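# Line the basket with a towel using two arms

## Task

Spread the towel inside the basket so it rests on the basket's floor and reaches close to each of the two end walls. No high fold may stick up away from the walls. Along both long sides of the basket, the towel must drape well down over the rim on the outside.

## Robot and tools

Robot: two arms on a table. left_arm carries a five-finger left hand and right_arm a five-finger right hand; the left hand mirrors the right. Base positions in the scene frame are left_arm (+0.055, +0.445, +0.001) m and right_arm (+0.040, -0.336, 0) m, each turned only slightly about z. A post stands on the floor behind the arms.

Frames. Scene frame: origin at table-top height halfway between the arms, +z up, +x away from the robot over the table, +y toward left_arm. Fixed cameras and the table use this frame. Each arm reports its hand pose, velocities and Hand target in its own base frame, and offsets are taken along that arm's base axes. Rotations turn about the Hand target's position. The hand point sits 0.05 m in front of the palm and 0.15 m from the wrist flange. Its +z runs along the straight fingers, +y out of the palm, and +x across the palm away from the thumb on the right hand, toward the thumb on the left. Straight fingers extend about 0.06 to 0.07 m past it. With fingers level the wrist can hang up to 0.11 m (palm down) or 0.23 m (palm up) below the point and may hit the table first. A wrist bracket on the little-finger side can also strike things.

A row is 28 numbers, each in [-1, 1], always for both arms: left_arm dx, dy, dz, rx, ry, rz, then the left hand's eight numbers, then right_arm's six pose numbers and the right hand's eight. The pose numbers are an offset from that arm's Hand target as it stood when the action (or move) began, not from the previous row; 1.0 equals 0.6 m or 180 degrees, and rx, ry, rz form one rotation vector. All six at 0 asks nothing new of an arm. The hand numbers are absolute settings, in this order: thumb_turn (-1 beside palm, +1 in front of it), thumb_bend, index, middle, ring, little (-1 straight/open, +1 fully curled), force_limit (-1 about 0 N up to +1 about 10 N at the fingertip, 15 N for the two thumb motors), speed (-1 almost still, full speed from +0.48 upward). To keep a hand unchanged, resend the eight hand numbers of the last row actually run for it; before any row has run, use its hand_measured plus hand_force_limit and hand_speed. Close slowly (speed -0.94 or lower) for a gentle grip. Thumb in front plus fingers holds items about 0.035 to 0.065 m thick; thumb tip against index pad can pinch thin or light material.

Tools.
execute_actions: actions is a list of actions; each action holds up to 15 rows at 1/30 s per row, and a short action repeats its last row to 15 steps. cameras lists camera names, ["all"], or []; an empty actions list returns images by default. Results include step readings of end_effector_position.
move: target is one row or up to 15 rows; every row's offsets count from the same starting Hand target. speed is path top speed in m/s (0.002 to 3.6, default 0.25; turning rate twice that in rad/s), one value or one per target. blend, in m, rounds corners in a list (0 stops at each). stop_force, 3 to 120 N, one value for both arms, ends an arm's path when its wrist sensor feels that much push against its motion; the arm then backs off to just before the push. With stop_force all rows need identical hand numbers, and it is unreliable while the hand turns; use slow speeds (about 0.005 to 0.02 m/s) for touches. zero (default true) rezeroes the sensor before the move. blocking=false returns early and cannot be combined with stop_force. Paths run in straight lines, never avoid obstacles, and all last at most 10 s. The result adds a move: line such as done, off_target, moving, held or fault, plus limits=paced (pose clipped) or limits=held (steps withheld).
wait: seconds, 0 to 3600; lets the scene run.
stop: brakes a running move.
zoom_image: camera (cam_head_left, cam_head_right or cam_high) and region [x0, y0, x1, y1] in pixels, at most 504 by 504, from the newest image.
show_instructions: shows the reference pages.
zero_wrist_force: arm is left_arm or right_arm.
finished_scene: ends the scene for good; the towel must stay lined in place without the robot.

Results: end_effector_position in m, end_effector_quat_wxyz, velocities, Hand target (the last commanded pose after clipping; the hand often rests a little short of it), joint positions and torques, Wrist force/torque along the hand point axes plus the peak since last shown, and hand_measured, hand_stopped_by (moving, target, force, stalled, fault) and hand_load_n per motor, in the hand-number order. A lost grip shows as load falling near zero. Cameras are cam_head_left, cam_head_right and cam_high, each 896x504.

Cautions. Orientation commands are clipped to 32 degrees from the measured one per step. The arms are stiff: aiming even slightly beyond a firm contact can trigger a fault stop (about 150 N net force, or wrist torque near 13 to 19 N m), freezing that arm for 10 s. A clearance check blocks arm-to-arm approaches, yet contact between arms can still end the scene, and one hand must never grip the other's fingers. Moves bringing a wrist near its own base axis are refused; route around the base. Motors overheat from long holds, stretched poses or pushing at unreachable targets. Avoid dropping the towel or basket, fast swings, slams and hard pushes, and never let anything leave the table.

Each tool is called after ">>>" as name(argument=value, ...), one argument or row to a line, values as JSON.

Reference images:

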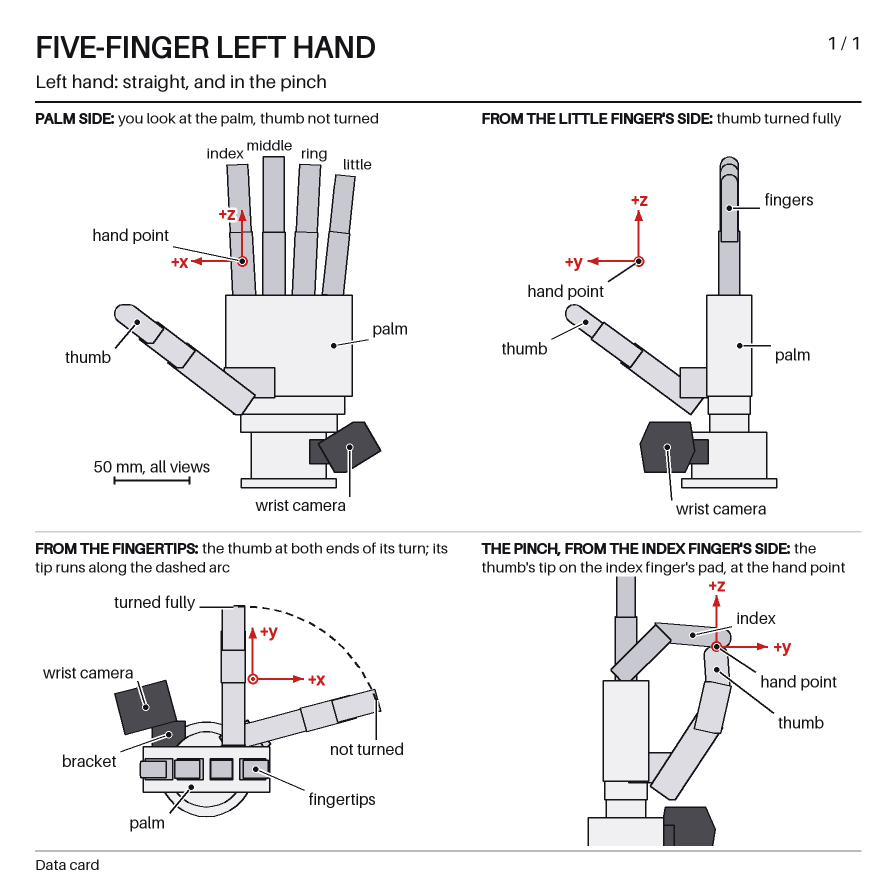

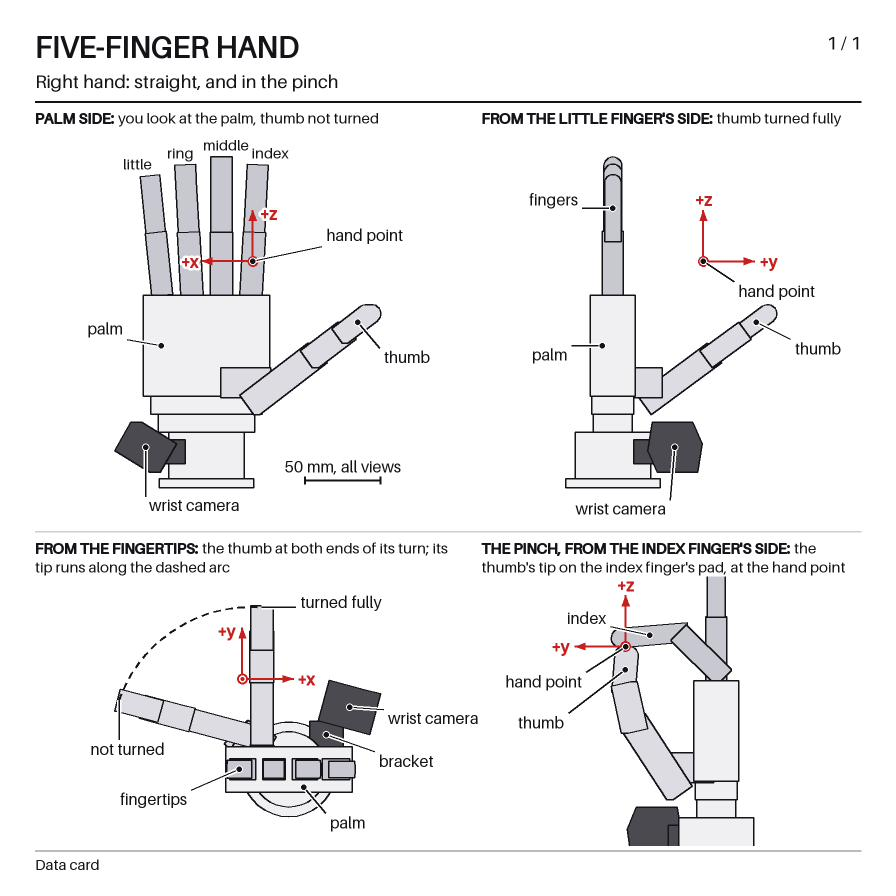

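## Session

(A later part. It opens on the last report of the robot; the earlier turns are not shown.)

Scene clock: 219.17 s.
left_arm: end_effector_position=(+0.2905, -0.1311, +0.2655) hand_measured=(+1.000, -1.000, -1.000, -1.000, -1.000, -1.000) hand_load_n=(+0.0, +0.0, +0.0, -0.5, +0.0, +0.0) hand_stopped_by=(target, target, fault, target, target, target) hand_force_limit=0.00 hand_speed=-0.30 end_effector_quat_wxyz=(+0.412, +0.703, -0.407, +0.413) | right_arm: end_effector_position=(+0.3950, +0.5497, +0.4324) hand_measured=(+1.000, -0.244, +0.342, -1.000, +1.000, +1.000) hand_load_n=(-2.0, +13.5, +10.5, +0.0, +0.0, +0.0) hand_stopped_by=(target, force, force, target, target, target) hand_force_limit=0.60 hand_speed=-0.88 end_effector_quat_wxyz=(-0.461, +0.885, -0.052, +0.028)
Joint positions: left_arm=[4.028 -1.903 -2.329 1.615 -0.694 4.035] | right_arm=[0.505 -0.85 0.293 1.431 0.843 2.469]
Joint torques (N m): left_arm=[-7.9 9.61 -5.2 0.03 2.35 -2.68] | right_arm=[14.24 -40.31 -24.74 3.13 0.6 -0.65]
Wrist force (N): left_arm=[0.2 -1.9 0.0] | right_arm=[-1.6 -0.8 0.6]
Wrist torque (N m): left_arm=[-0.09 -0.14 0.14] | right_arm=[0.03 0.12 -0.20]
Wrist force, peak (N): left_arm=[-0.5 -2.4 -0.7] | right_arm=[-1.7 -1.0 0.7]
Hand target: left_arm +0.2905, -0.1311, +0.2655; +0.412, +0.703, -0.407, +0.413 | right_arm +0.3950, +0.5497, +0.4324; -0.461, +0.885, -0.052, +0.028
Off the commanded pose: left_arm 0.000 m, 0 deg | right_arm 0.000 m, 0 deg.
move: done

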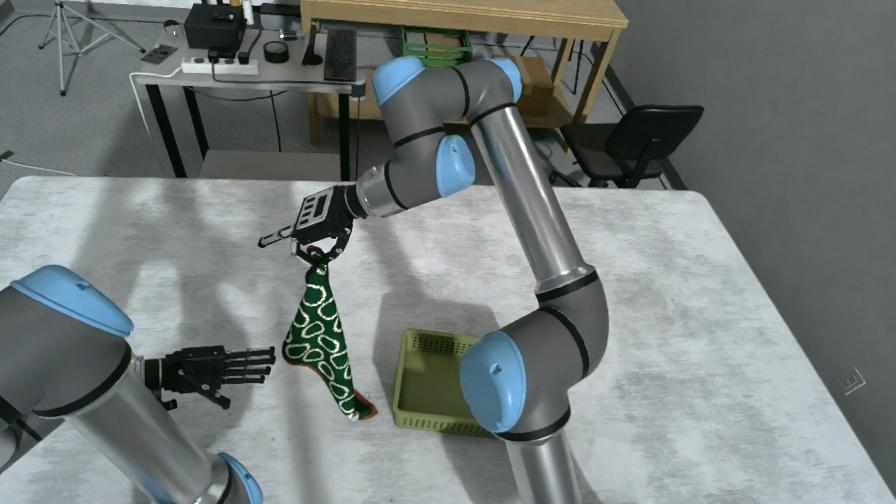

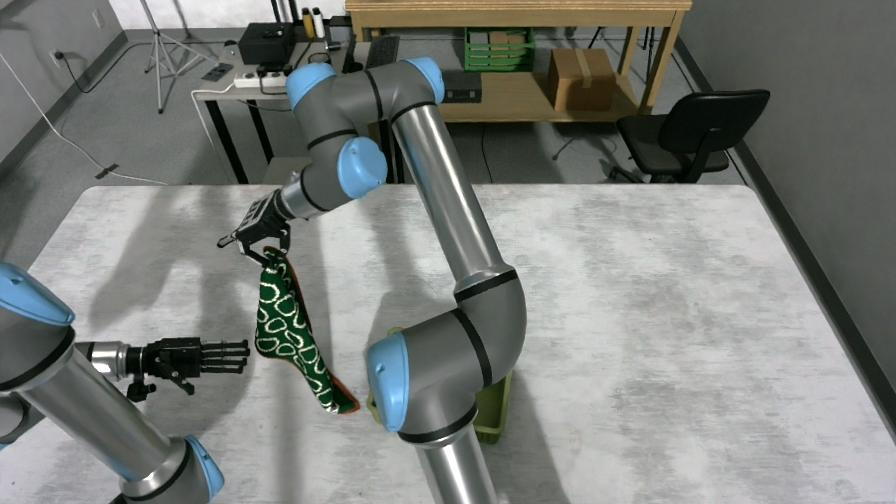

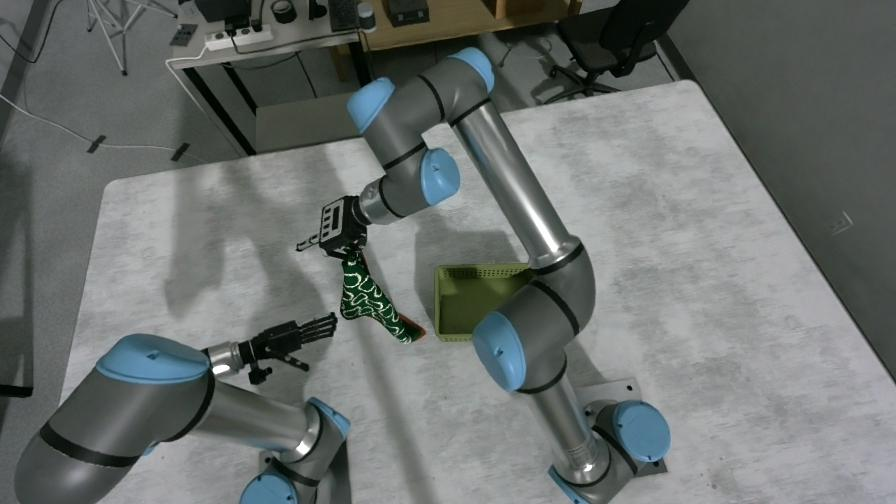

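>>> move(
  target=[0.025,-0.095,-0.033,0,0,0,1,-1,-1,-1,-1,-1,0.0,-0.3,0,0,0,0,0,0,1,0.0,0.5,-1,1,1,0.6,-0.88],
  speed=0.06,
  cameras=["all"],
)

>>> zoom_image(
  camera="cam_high",
  region=[290, 220, 410, 340],
)

>>> zoom_image(
  camera="cam_head_left",
  region=[220, 300, 360, 440],
)

>>> zoom_image(
  camera="cam_head_right",
  region=[180, 270, 320, 410],
)

Scene clock: 221.90 s.
left_arm: end_effector_position=(+0.3055, -0.1881, +0.2457) hand_measured=(+1.000, -1.000, -1.000, -1.000, -1.000, -1.000) hand_load_n=(+0.0, +0.0, +0.0, +0.0, +0.0, +0.0) hand_stopped_by=(target, target, fault, target, target, target) hand_force_limit=0.00 hand_speed=-0.30 end_effector_quat_wxyz=(+0.412, +0.703, -0.407, +0.413) | right_arm: end_effector_position=(+0.3950, +0.5497, +0.4324) hand_measured=(+1.000, -0.244, +0.342, -1.000, +1.000, +1.000) hand_load_n=(-2.0, +13.0, +10.5, +0.0, +0.0, +0.0) hand_stopped_by=(target, force, force, target, target, target) hand_force_limit=0.60 hand_speed=-0.88 end_effector_quat_wxyz=(-0.461, +0.885, -0.052, +0.028)
Joint positions: left_arm=[3.838 -1.946 -2.313 1.794 -0.537 3.85] | right_arm=[0.505 -0.85 0.293 1.431 0.843 2.469]
Joint torques (N m): left_arm=[-6.03 9.43 20.37 0.29 2.71 -2.4] | right_arm=[13.68 -40.03 -24.48 3.11 0.71 -0.67]
Wrist force (N): left_arm=[-0.3 -1.8 -0.1] | right_arm=[-1.6 -0.9 0.7]
Wrist torque (N m): left_arm=[-0.07 -0.06 0.10] | right_arm=[0.02 0.12 -0.20]
Wrist force, peak (N): left_arm=[0.0 -2.3 0.0] | right_arm=[-1.9 -0.9 0.7]
Hand target: left_arm +0.3055, -0.1881, +0.2457; +0.412, +0.703, -0.407, +0.413 | right_arm +0.3950, +0.5497, +0.4324; -0.461, +0.885, -0.052, +0.028
Off the commanded pose: left_arm 0.000 m, 0 deg | right_arm 0.000 m, 0 deg.
move: done

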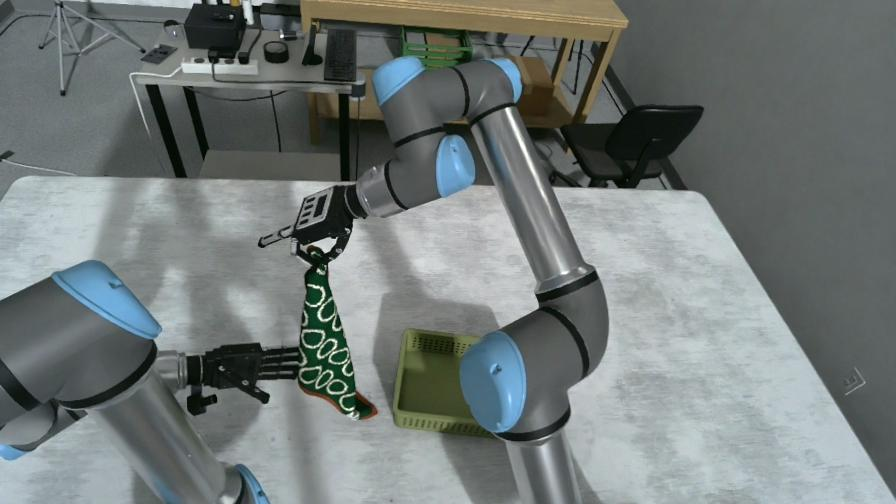

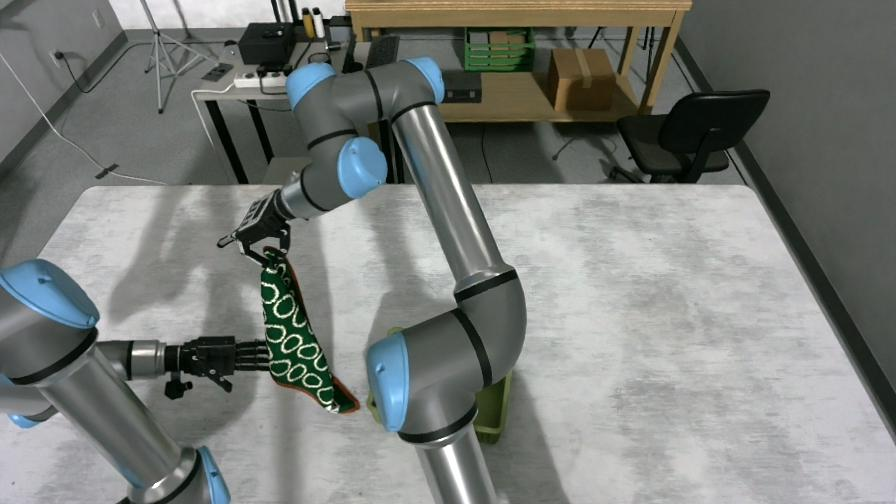

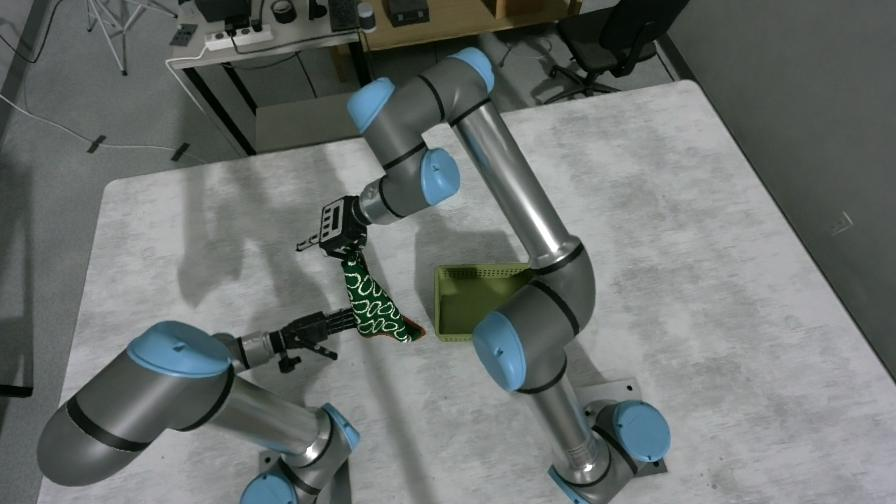

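Scaled by 4.200 from the camera's image (finer frame: 1280x720).

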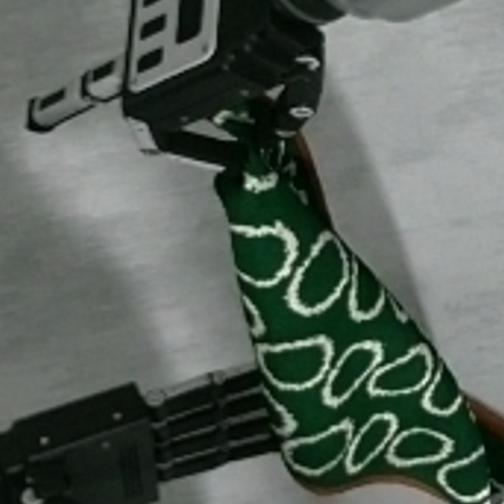

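Scaled by 3.600 from the camera's image (finer frame: 1280x720).

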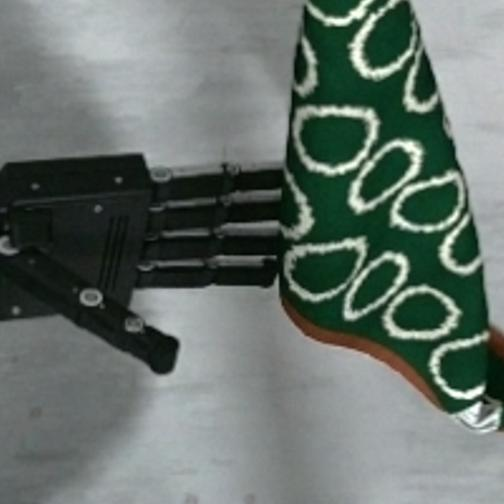

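Scaled by 3.600 from the camera's image (finer frame: 1280x720).

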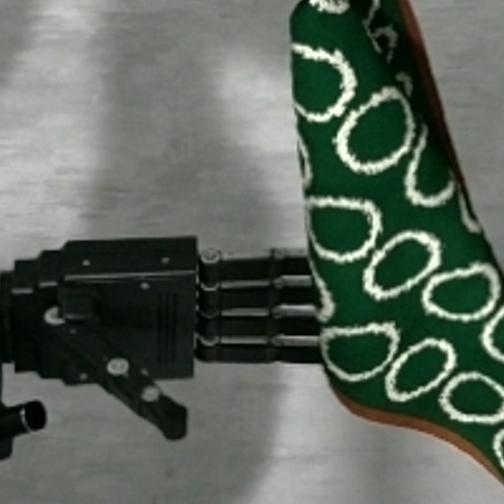

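>>> move(
  target=[0.0035,-0.0455,-0.049,0,0,0,1,-1,-1,-1,-1,-1,0.0,-0.3,0,0,0,0,0,0,1,0.0,0.5,-1,1,1,0.6,-0.88],
  speed=0.05,
  cameras=["all"],
)

>>> zoom_image(
  camera="cam_head_left",
  region=[220, 300, 360, 440],
)

>>> zoom_image(
  camera="cam_head_right",
  region=[180, 270, 320, 410],
)

Scene clock: 223.73 s.
left_arm: end_effector_position=(+0.3076, -0.2154, +0.2163) hand_measured=(+1.000, -1.000, -1.000, -1.000, -1.000, -1.000) hand_load_n=(-0.5, +0.0, +0.0, +0.0, +0.0, +0.0) hand_stopped_by=(target, target, fault, target, target, target) hand_force_limit=0.00 hand_speed=-0.30 end_effector_quat_wxyz=(+0.412, +0.703, -0.407, +0.413) | right_arm: end_effector_position=(+0.3950, +0.5497, +0.4324) hand_measured=(+1.000, -0.244, +0.342, -1.000, +1.000, +1.000) hand_load_n=(-2.0, +13.0, +10.5, +0.0, +0.5, +0.0) hand_stopped_by=(target, force, force, target, target, target) hand_force_limit=0.60 hand_speed=-0.88 end_effector_quat_wxyz=(-0.461, +0.885, -0.052, +0.028)
Joint positions: left_arm=[3.751 -2.017 -2.307 1.964 -0.471 3.729] | right_arm=[0.505 -0.85 0.293 1.431 0.843 2.469]
Joint torques (N m): left_arm=[-7.04 11.49 18.92 0.15 2.9 -2.58] | right_arm=[13.81 -39.98 -25 2.99 0.69 -0.72]
Wrist force (N): left_arm=[-0.3 -2.2 0.1] | right_arm=[-1.7 -0.8 0.6]
Wrist torque (N m): left_arm=[-0.13 -0.06 0.13] | right_arm=[0.03 0.13 -0.20]
Wrist force, peak (N): left_arm=[-0.4 -2.3 0.3] | right_arm=[-1.9 -0.8 0.8]
Hand target: left_arm +0.3076, -0.2154, +0.2163; +0.412, +0.703, -0.407, +0.413 | right_arm +0.3950, +0.5497, +0.4324; -0.461, +0.885, -0.052, +0.028
Off the commanded pose: left_arm 0.000 m, 0 deg | right_arm 0.000 m, 0 deg.
move: done

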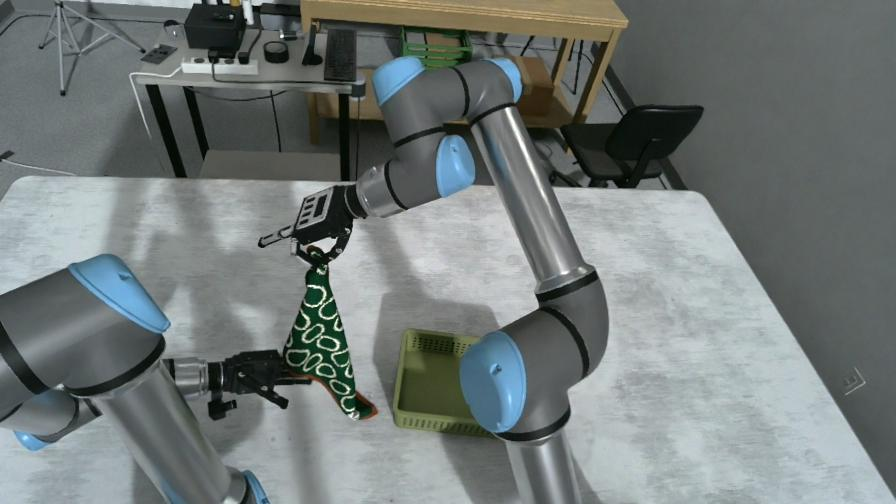

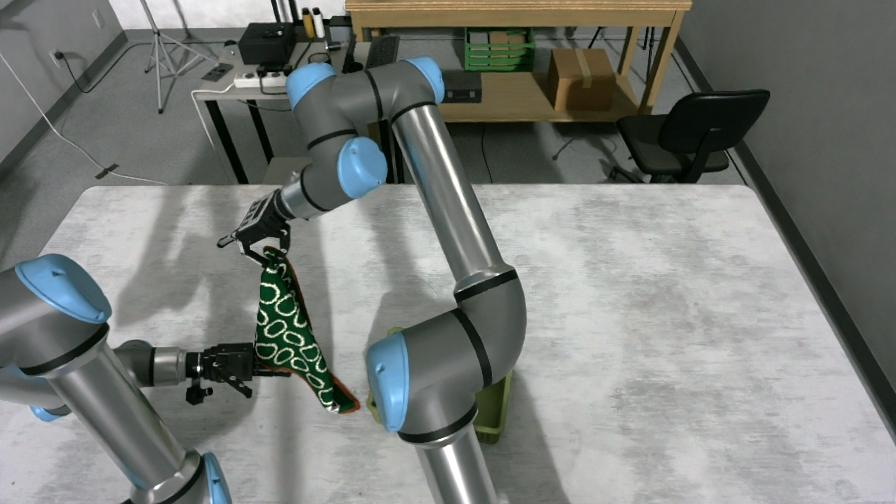

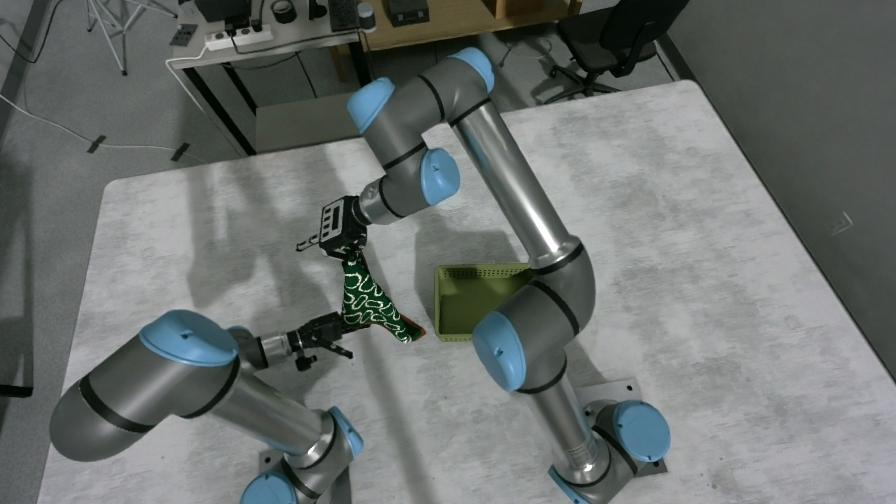

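Scaled by 3.600 from the camera's image (finer frame: 1280x720).

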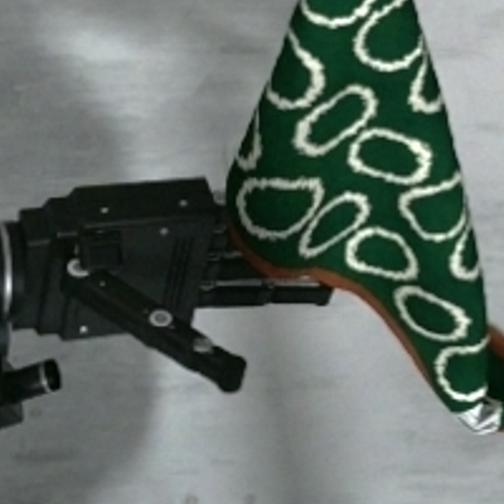

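Scaled by 3.600 from the camera's image (finer frame: 1280x720).

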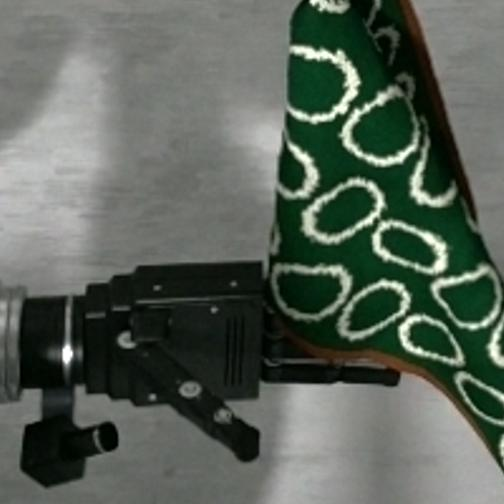

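>>> move(
  target=[0,0,0,0,0,0,1,1,-1,-1,-1,-1,0.5,-0.7,0,0,0,0,0,0,1,0.0,0.5,-1,1,1,0.6,-0.88],
  speed=0.05,
  cameras=["all"],
)

>>> zoom_image(
  camera="cam_head_left",
  region=[220, 300, 360, 440],
)

>>> zoom_image(
  camera="cam_head_right",
  region=[180, 270, 320, 410],
)

Scene clock: 229.03 s.
left_arm: end_effector_position=(+0.3076, -0.2154, +0.2163) hand_measured=(+1.000, +0.956, -1.000, -1.000, -1.000, -1.000) hand_load_n=(+1.0, +13.5, +0.5, +0.0, +0.0, +0.0) hand_stopped_by=(target, force, fault, target, target, target) hand_force_limit=0.50 hand_speed=-0.70 end_effector_quat_wxyz=(+0.412, +0.703, -0.407, +0.413) | right_arm: end_effector_position=(+0.3950, +0.5497, +0.4324) hand_measured=(+1.000, -0.244, +0.342, -1.000, +1.000, +1.000) hand_load_n=(-2.0, +13.5, +10.5, +0.0, +0.0, +0.5) hand_stopped_by=(target, force, force, target, target, target) hand_force_limit=0.60 hand_speed=-0.88 end_effector_quat_wxyz=(-0.461, +0.885, -0.052, +0.028)
Joint positions: left_arm=[3.751 -2.017 -2.307 1.965 -0.471 3.729] | right_arm=[0.505 -0.85 0.293 1.431 0.843 2.469]
Joint torques (N m): left_arm=[-6.85 16.23 18.75 0.02 2.78 -2.63] | right_arm=[13.67 -40.05 -24.7 3.05 0.58 -0.7]
Wrist force (N): left_arm=[-0.2 -1.8 0.2] | right_arm=[-1.4 -0.7 0.5]
Wrist torque (N m): left_arm=[-0.07 -0.08 0.12] | right_arm=[0.06 0.08 -0.18]
Wrist force, peak (N): left_arm=[-0.3 -2.4 0.3] | right_arm=[-1.8 -1.0 0.7]
Hand target: left_arm +0.3076, -0.2154, +0.2163; +0.412, +0.703, -0.407, +0.413 | right_arm +0.3950, +0.5497, +0.4324; -0.461, +0.885, -0.052, +0.028
Off the commanded pose: left_arm 0.000 m, 0 deg | right_arm 0.000 m, 0 deg.
move: done

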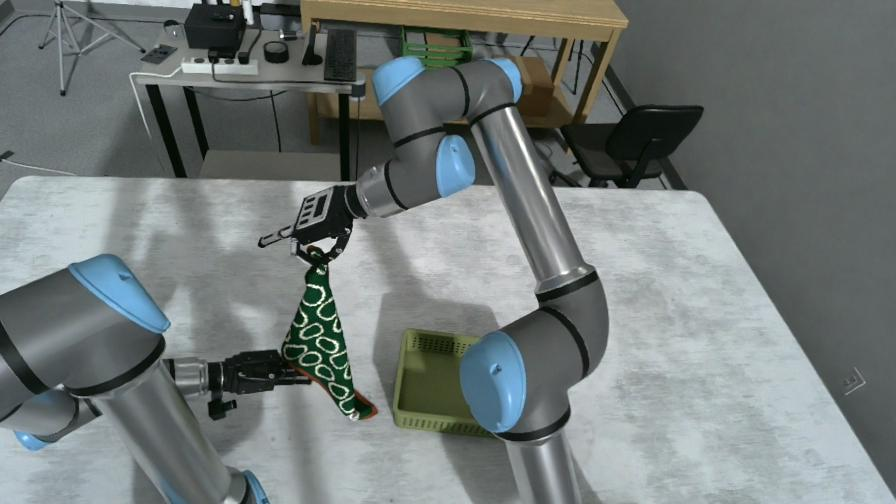

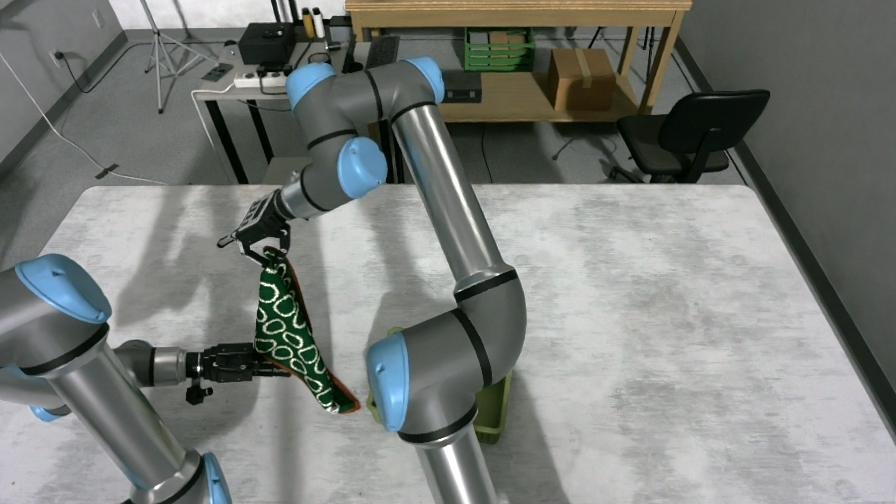

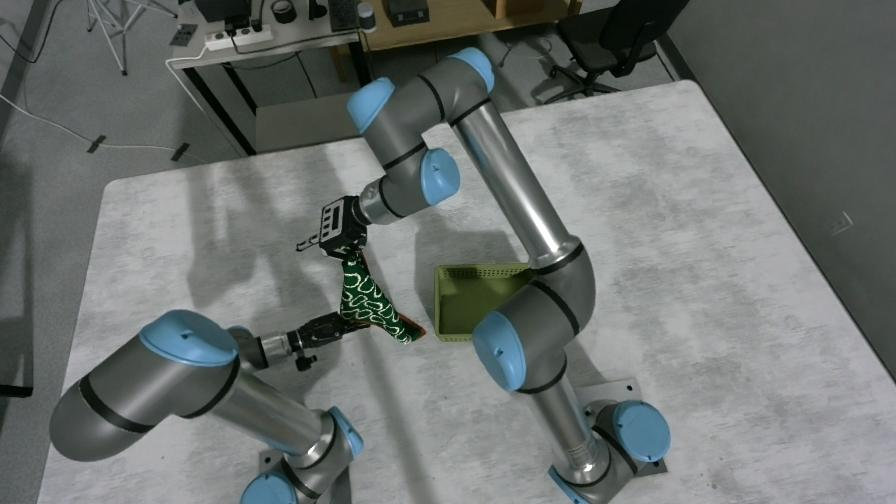

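Scaled by 3.600 from the camera's image (finer frame: 1280x720).

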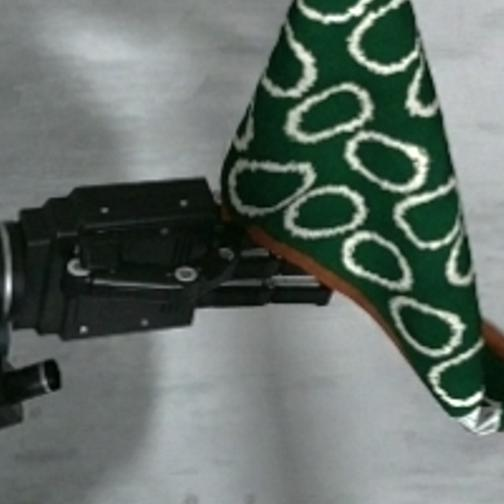

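Scaled by 3.600 from the camera's image (finer frame: 1280x720).

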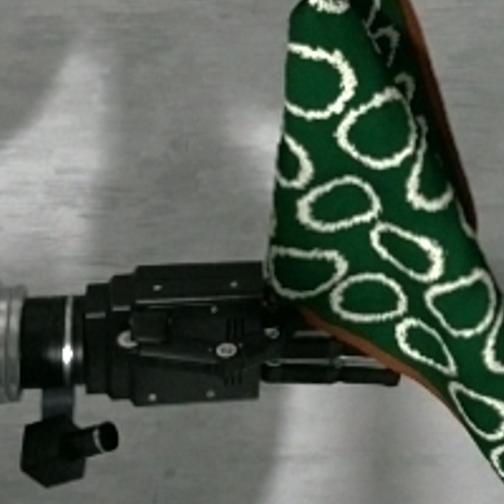

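>>> move(
  target=[
    [0,0,0,0,0,0,1,-0.2,-1,-1,-1,-1,0.5,-0.2,0,0,0,0,0,0,1,0.0,0.5,-1,1,1,0.6,-0.88],
    [0.013,-0.018,0.028,0,0,0,1,-0.2,-1,-1,-1,-1,0.5,-0.2,0,0,0,0,0,0,1,0.0,0.5,-1,1,1,0.6,-0.88],
    [0.013,-0.018,0.028,0,0,0,1,1,-1,-1,-1,-1,0.5,-0.6,0,0,0,0,0,0,1,0.0,0.5,-1,1,1,0.6,-0.88],
  ],
  speed=0.05,
  cameras=["all"],
)

>>> zoom_image(
  camera="cam_head_left",
  region=[220, 300, 340, 420],
)

>>> zoom_image(
  camera="cam_head_right",
  region=[200, 290, 320, 410],
)

Scene clock: 234.33 s.
left_arm: end_effector_position=(+0.3154, -0.2262, +0.2331) hand_measured=(+1.000, +0.964, -1.000, -1.000, -1.000, -1.000) hand_load_n=(+1.0, +14.5, +0.0, +0.0, +0.0, +0.0) hand_stopped_by=(target, force, fault, target, target, target) hand_force_limit=0.50 hand_speed=-0.60 end_effector_quat_wxyz=(+0.412, +0.703, -0.407, +0.413) | right_arm: end_effector_position=(+0.3950, +0.5497, +0.4324) hand_measured=(+1.000, -0.244, +0.342, -1.000, +1.000, +1.000) hand_load_n=(-2.0, +13.0, +10.5, +0.0, +0.0, +0.0) hand_stopped_by=(target, force, force, target, target, target) hand_force_limit=0.60 hand_speed=-0.88 end_effector_quat_wxyz=(-0.461, +0.885, -0.052, +0.028)
Joint positions: left_arm=[3.701 -1.97 -2.268 1.954 -0.437 3.646] | right_arm=[0.505 -0.85 0.293 1.431 0.843 2.469]
Joint torques (N m): left_arm=[-6.8 36.65 20.73 0.07 2.89 -2.67] | right_arm=[14.04 -39.87 -24.84 2.89 0.59 -0.58]
Wrist force (N): left_arm=[-0.5 -2.0 0.0] | right_arm=[-1.6 -0.9 0.7]
Wrist torque (N m): left_arm=[-0.08 -0.05 0.11] | right_arm=[0.02 0.12 -0.20]
Wrist force, peak (N): left_arm=[-0.2 -2.6 -0.1] | right_arm=[-2.0 -1.0 0.5]
Hand target: left_arm +0.3154, -0.2262, +0.2331; +0.412, +0.703, -0.407, +0.413 | right_arm +0.3950, +0.5497, +0.4324; -0.461, +0.885, -0.052, +0.028
Off the commanded pose: left_arm 0.000 m, 0 deg | right_arm 0.000 m, 0 deg.
move: done

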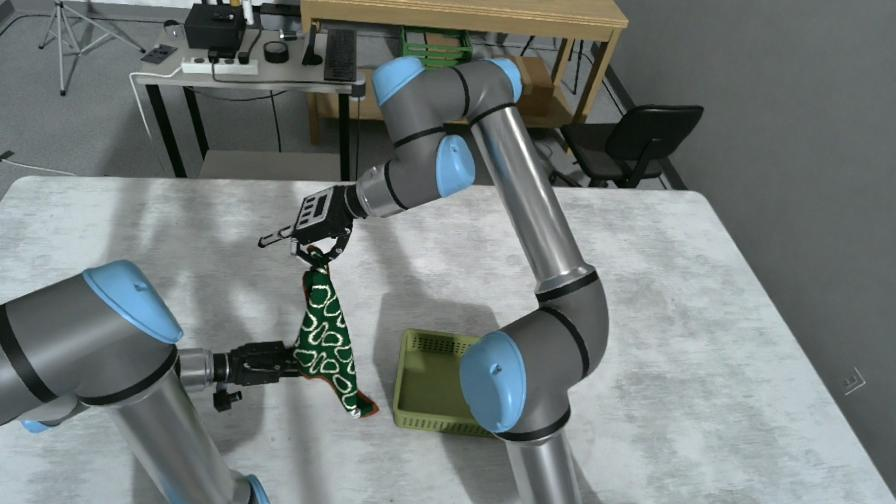

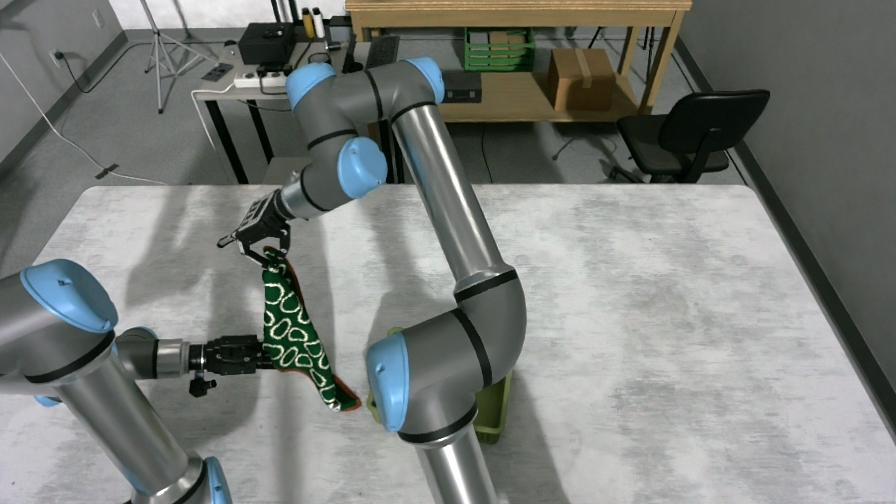

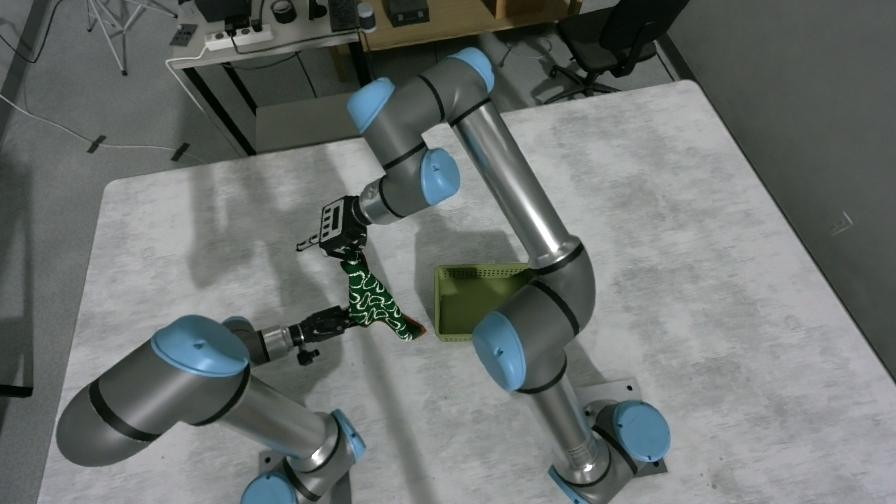

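Scaled by 4.200 from the camera's image (finer frame: 1280x720).

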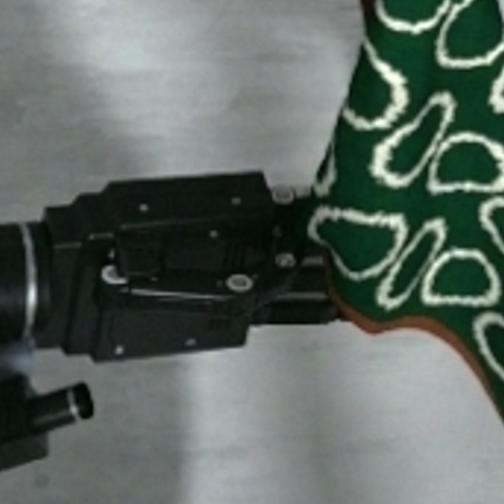

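Scaled by 4.200 from the camera's image (finer frame: 1280x720).

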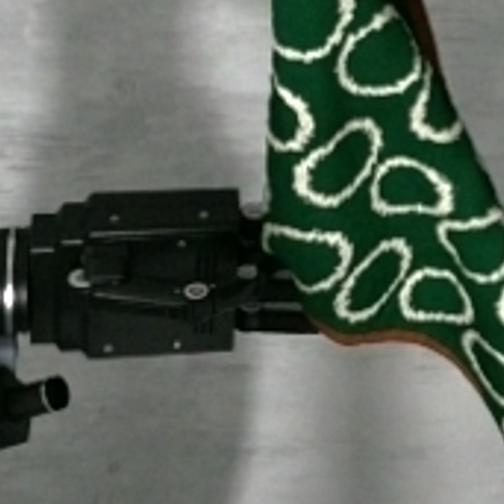

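>>> move(
  target=[
    [0,0,0,0,0,0,1,-0.4,-1,-1,-1,-1,0.5,-0.2,0,0,0,0,0,0,1,0.0,0.5,-1,1,1,0.6,-0.88],
    [0.0105,-0.038,-0.014,0,0,0,1,-0.4,-1,-1,-1,-1,0.5,-0.2,0,0,0,0,0,0,1,0.0,0.5,-1,1,1,0.6,-0.88],
  ],
  speed=0.05,
  cameras=["all"],
)

>>> zoom_image(
  camera="cam_head_left",
  region=[220, 300, 340, 420],
)

>>> zoom_image(
  camera="cam_head_right",
  region=[200, 290, 320, 410],
)

>>> zoom_image(
  camera="cam_high",
  region=[290, 220, 410, 340],
)

Scene clock: 237.90 s.
left_arm: end_effector_position=(+0.3217, -0.2490, +0.2247) hand_measured=(+1.000, -0.400, -1.000, -1.000, -1.000, -1.000) hand_load_n=(+0.0, +0.0, +0.0, +0.0, +0.0, +0.0) hand_stopped_by=(target, target, fault, target, target, target) hand_force_limit=0.50 hand_speed=-0.20 end_effector_quat_wxyz=(+0.412, +0.703, -0.407, +0.413) | right_arm: end_effector_position=(+0.3950, +0.5497, +0.4324) hand_measured=(+1.000, -0.244, +0.342, -1.000, +1.000, +1.000) hand_load_n=(-2.0, +13.5, +10.5, -0.5, +0.0, +0.0) hand_stopped_by=(target, force, force, target, target, target) hand_force_limit=0.60 hand_speed=-0.88 end_effector_quat_wxyz=(-0.461, +0.885, -0.052, +0.028)
Joint positions: left_arm=[3.617 -1.981 -2.227 2.078 -0.387 3.476] | right_arm=[0.505 -0.85 0.293 1.431 0.843 2.469]
Joint torques (N m): left_arm=[-6.61 37.65 20.79 -0.17 3.09 -2.89] | right_arm=[13.34 -40.45 -24.68 2.88 0.58 -0.55]
Wrist force (N): left_arm=[-0.3 -1.9 0.0] | right_arm=[-1.6 -0.9 0.4]
Wrist torque (N m): left_arm=[-0.08 -0.06 0.12] | right_arm=[0.04 0.12 -0.19]
Wrist force, peak (N): left_arm=[-0.2 -2.4 -0.4] | right_arm=[-1.7 -0.9 1.0]
Hand target: left_arm +0.3217, -0.2490, +0.2247; +0.412, +0.703, -0.407, +0.413 | right_arm +0.3950, +0.5497, +0.4324; -0.461, +0.885, -0.052, +0.028
Off the commanded pose: left_arm 0.000 m, 0 deg | right_arm 0.000 m, 0 deg.
move: done

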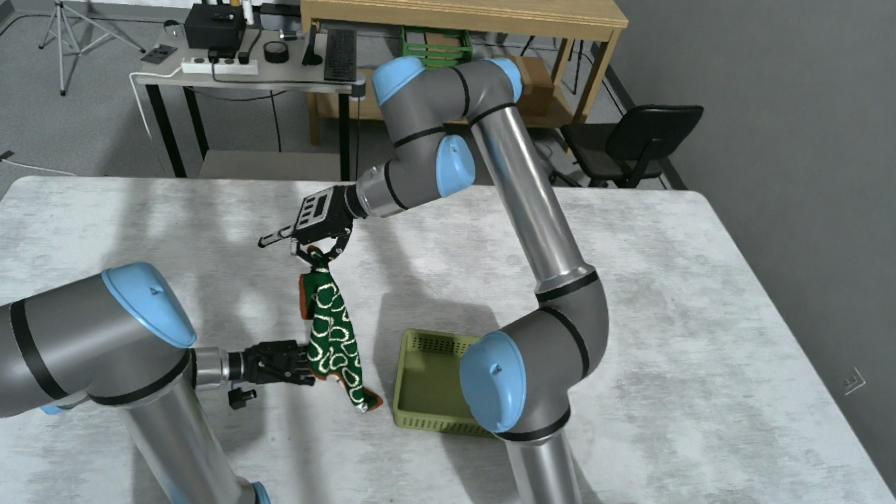

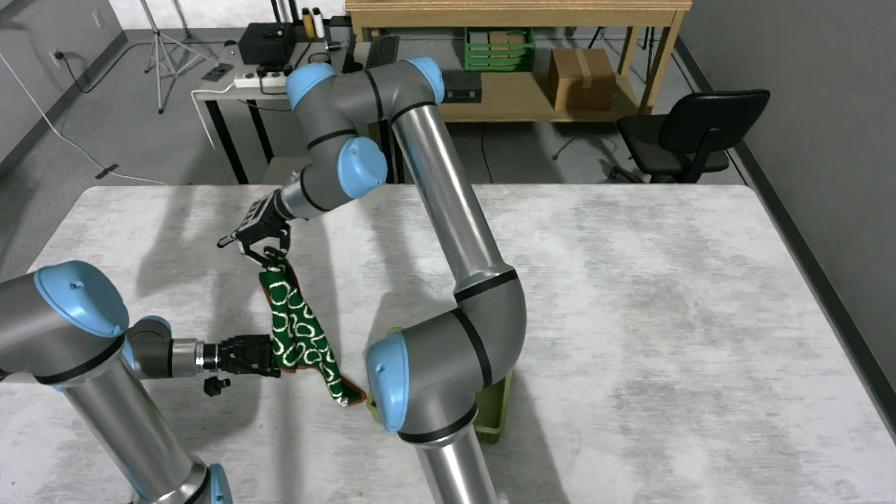

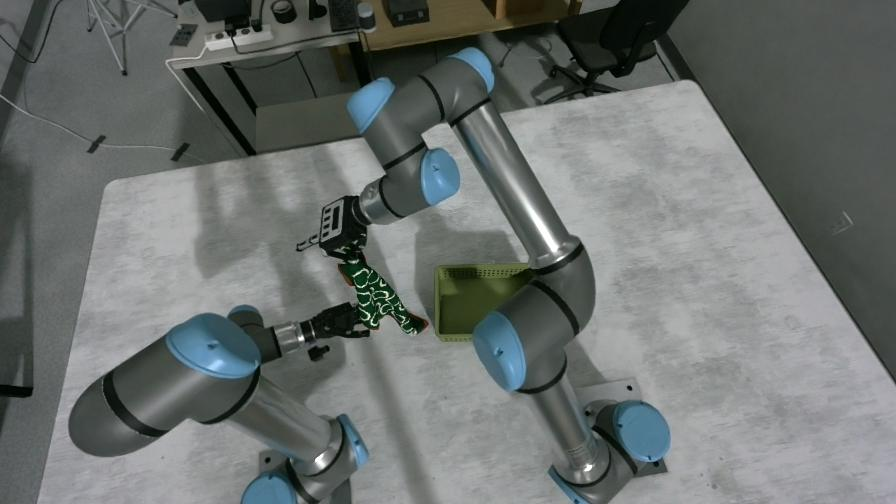

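Scaled by 4.200 from the camera's image (finer frame: 1280x720).

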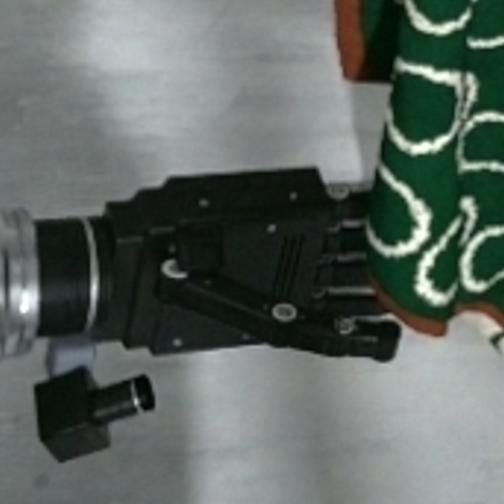

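Scaled by 4.200 from the camera's image (finer frame: 1280x720).

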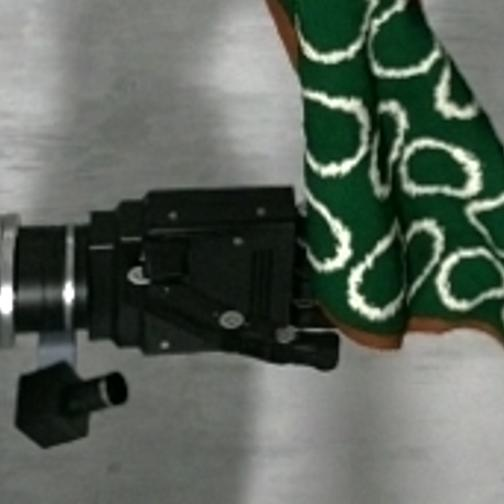

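Scaled by 4.200 from the camera's image (finer frame: 1280x720).

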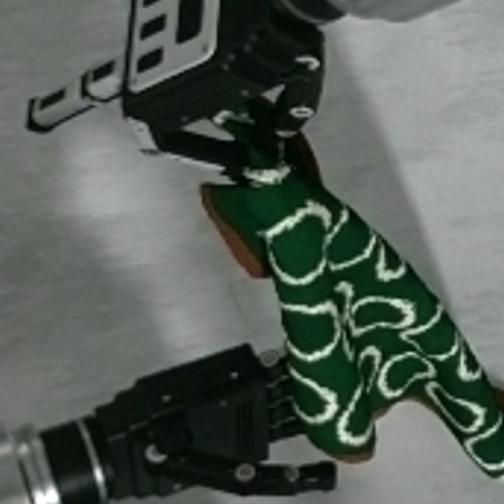

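>>> execute_actions(
  actions=[],
  cameras=["all"],
)

Scene clock: 239.10 s.
left_arm: end_effector_position=(+0.3217, -0.2490, +0.2247) hand_measured=(+1.000, -0.400, -1.000, -1.000, -1.000, -1.000) hand_load_n=(-0.5, +0.0, +0.0, +0.0, +0.0, +0.0) hand_stopped_by=(target, target, fault, target, target, target) hand_force_limit=0.50 hand_speed=-0.20 end_effector_quat_wxyz=(+0.412, +0.703, -0.407, +0.413) | right_arm: end_effector_position=(+0.3950, +0.5497, +0.4324) hand_measured=(+1.000, -0.244, +0.342, -1.000, +1.000, +1.000) hand_load_n=(-2.0, +13.0, +11.0, +0.0, +0.0, +0.0) hand_stopped_by=(target, force, force, target, target, target) hand_force_limit=0.60 hand_speed=-0.88 end_effector_quat_wxyz=(-0.461, +0.885, -0.052, +0.028)
Joint positions: left_arm=[3.617 -1.98 -2.227 2.078 -0.387 3.476] | right_arm=[0.505 -0.85 0.293 1.431 0.843 2.469]
Joint velocities: within noise
Joint torques (N m): left_arm=[-7.48 36.74 21.64 -0.01 3.05 -2.81] | right_arm=[13.17 -40.15 -24.89 2.75 0.55 -0.54]
Wrist force (N): left_arm=[-0.4 -2.2 0.0] | right_arm=[-1.6 -0.9 0.5]
Wrist torque (N m): left_arm=[-0.11 -0.04 0.12] | right_arm=[0.03 0.12 -0.20]
Wrist force, peak (N): left_arm=[-0.5 -2.2 -0.1] | right_arm=[-1.8 -1.1 0.4]
Hand target: left_arm +0.3217, -0.2490, +0.2247; +0.412, +0.703, -0.407, +0.413 | right_arm +0.3950, +0.5497, +0.4324; -0.461, +0.885, -0.052, +0.028
Off the commanded pose: left_arm 0.000 m, 0 deg | right_arm 0.000 m, 0 deg.

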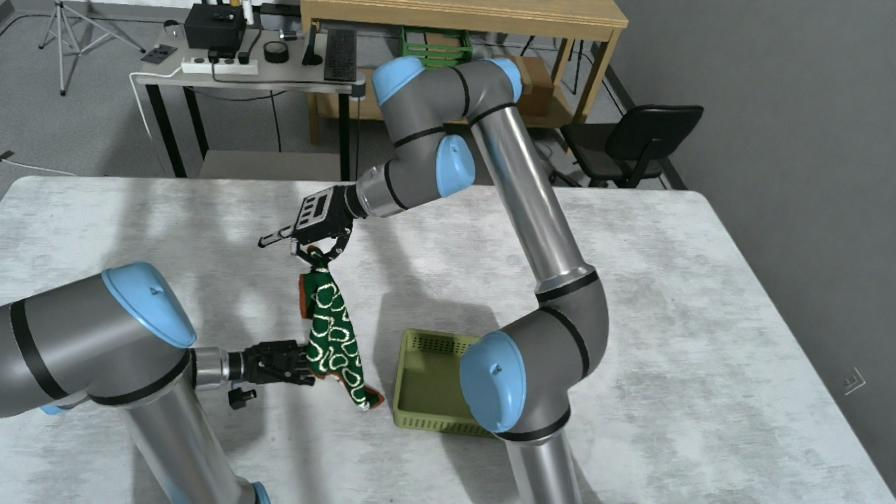

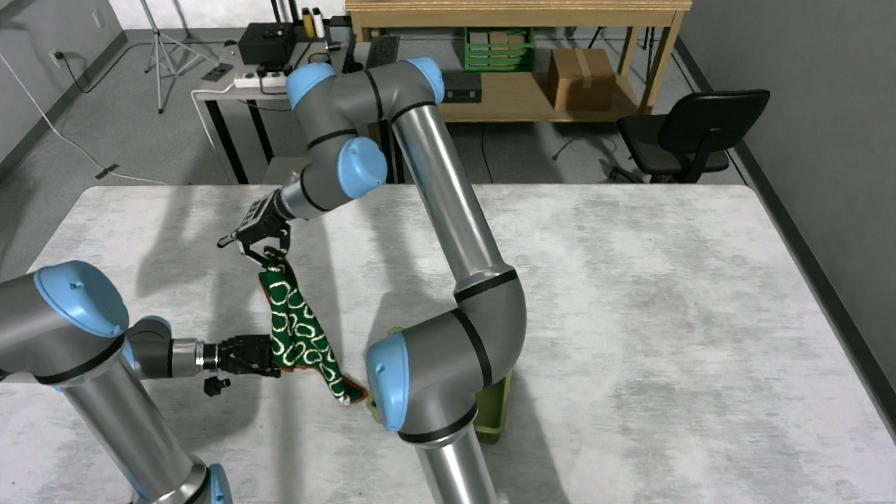

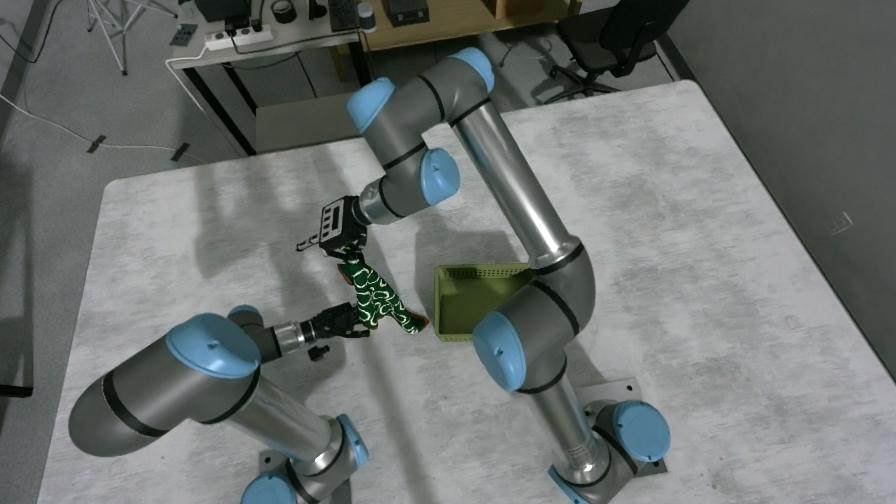

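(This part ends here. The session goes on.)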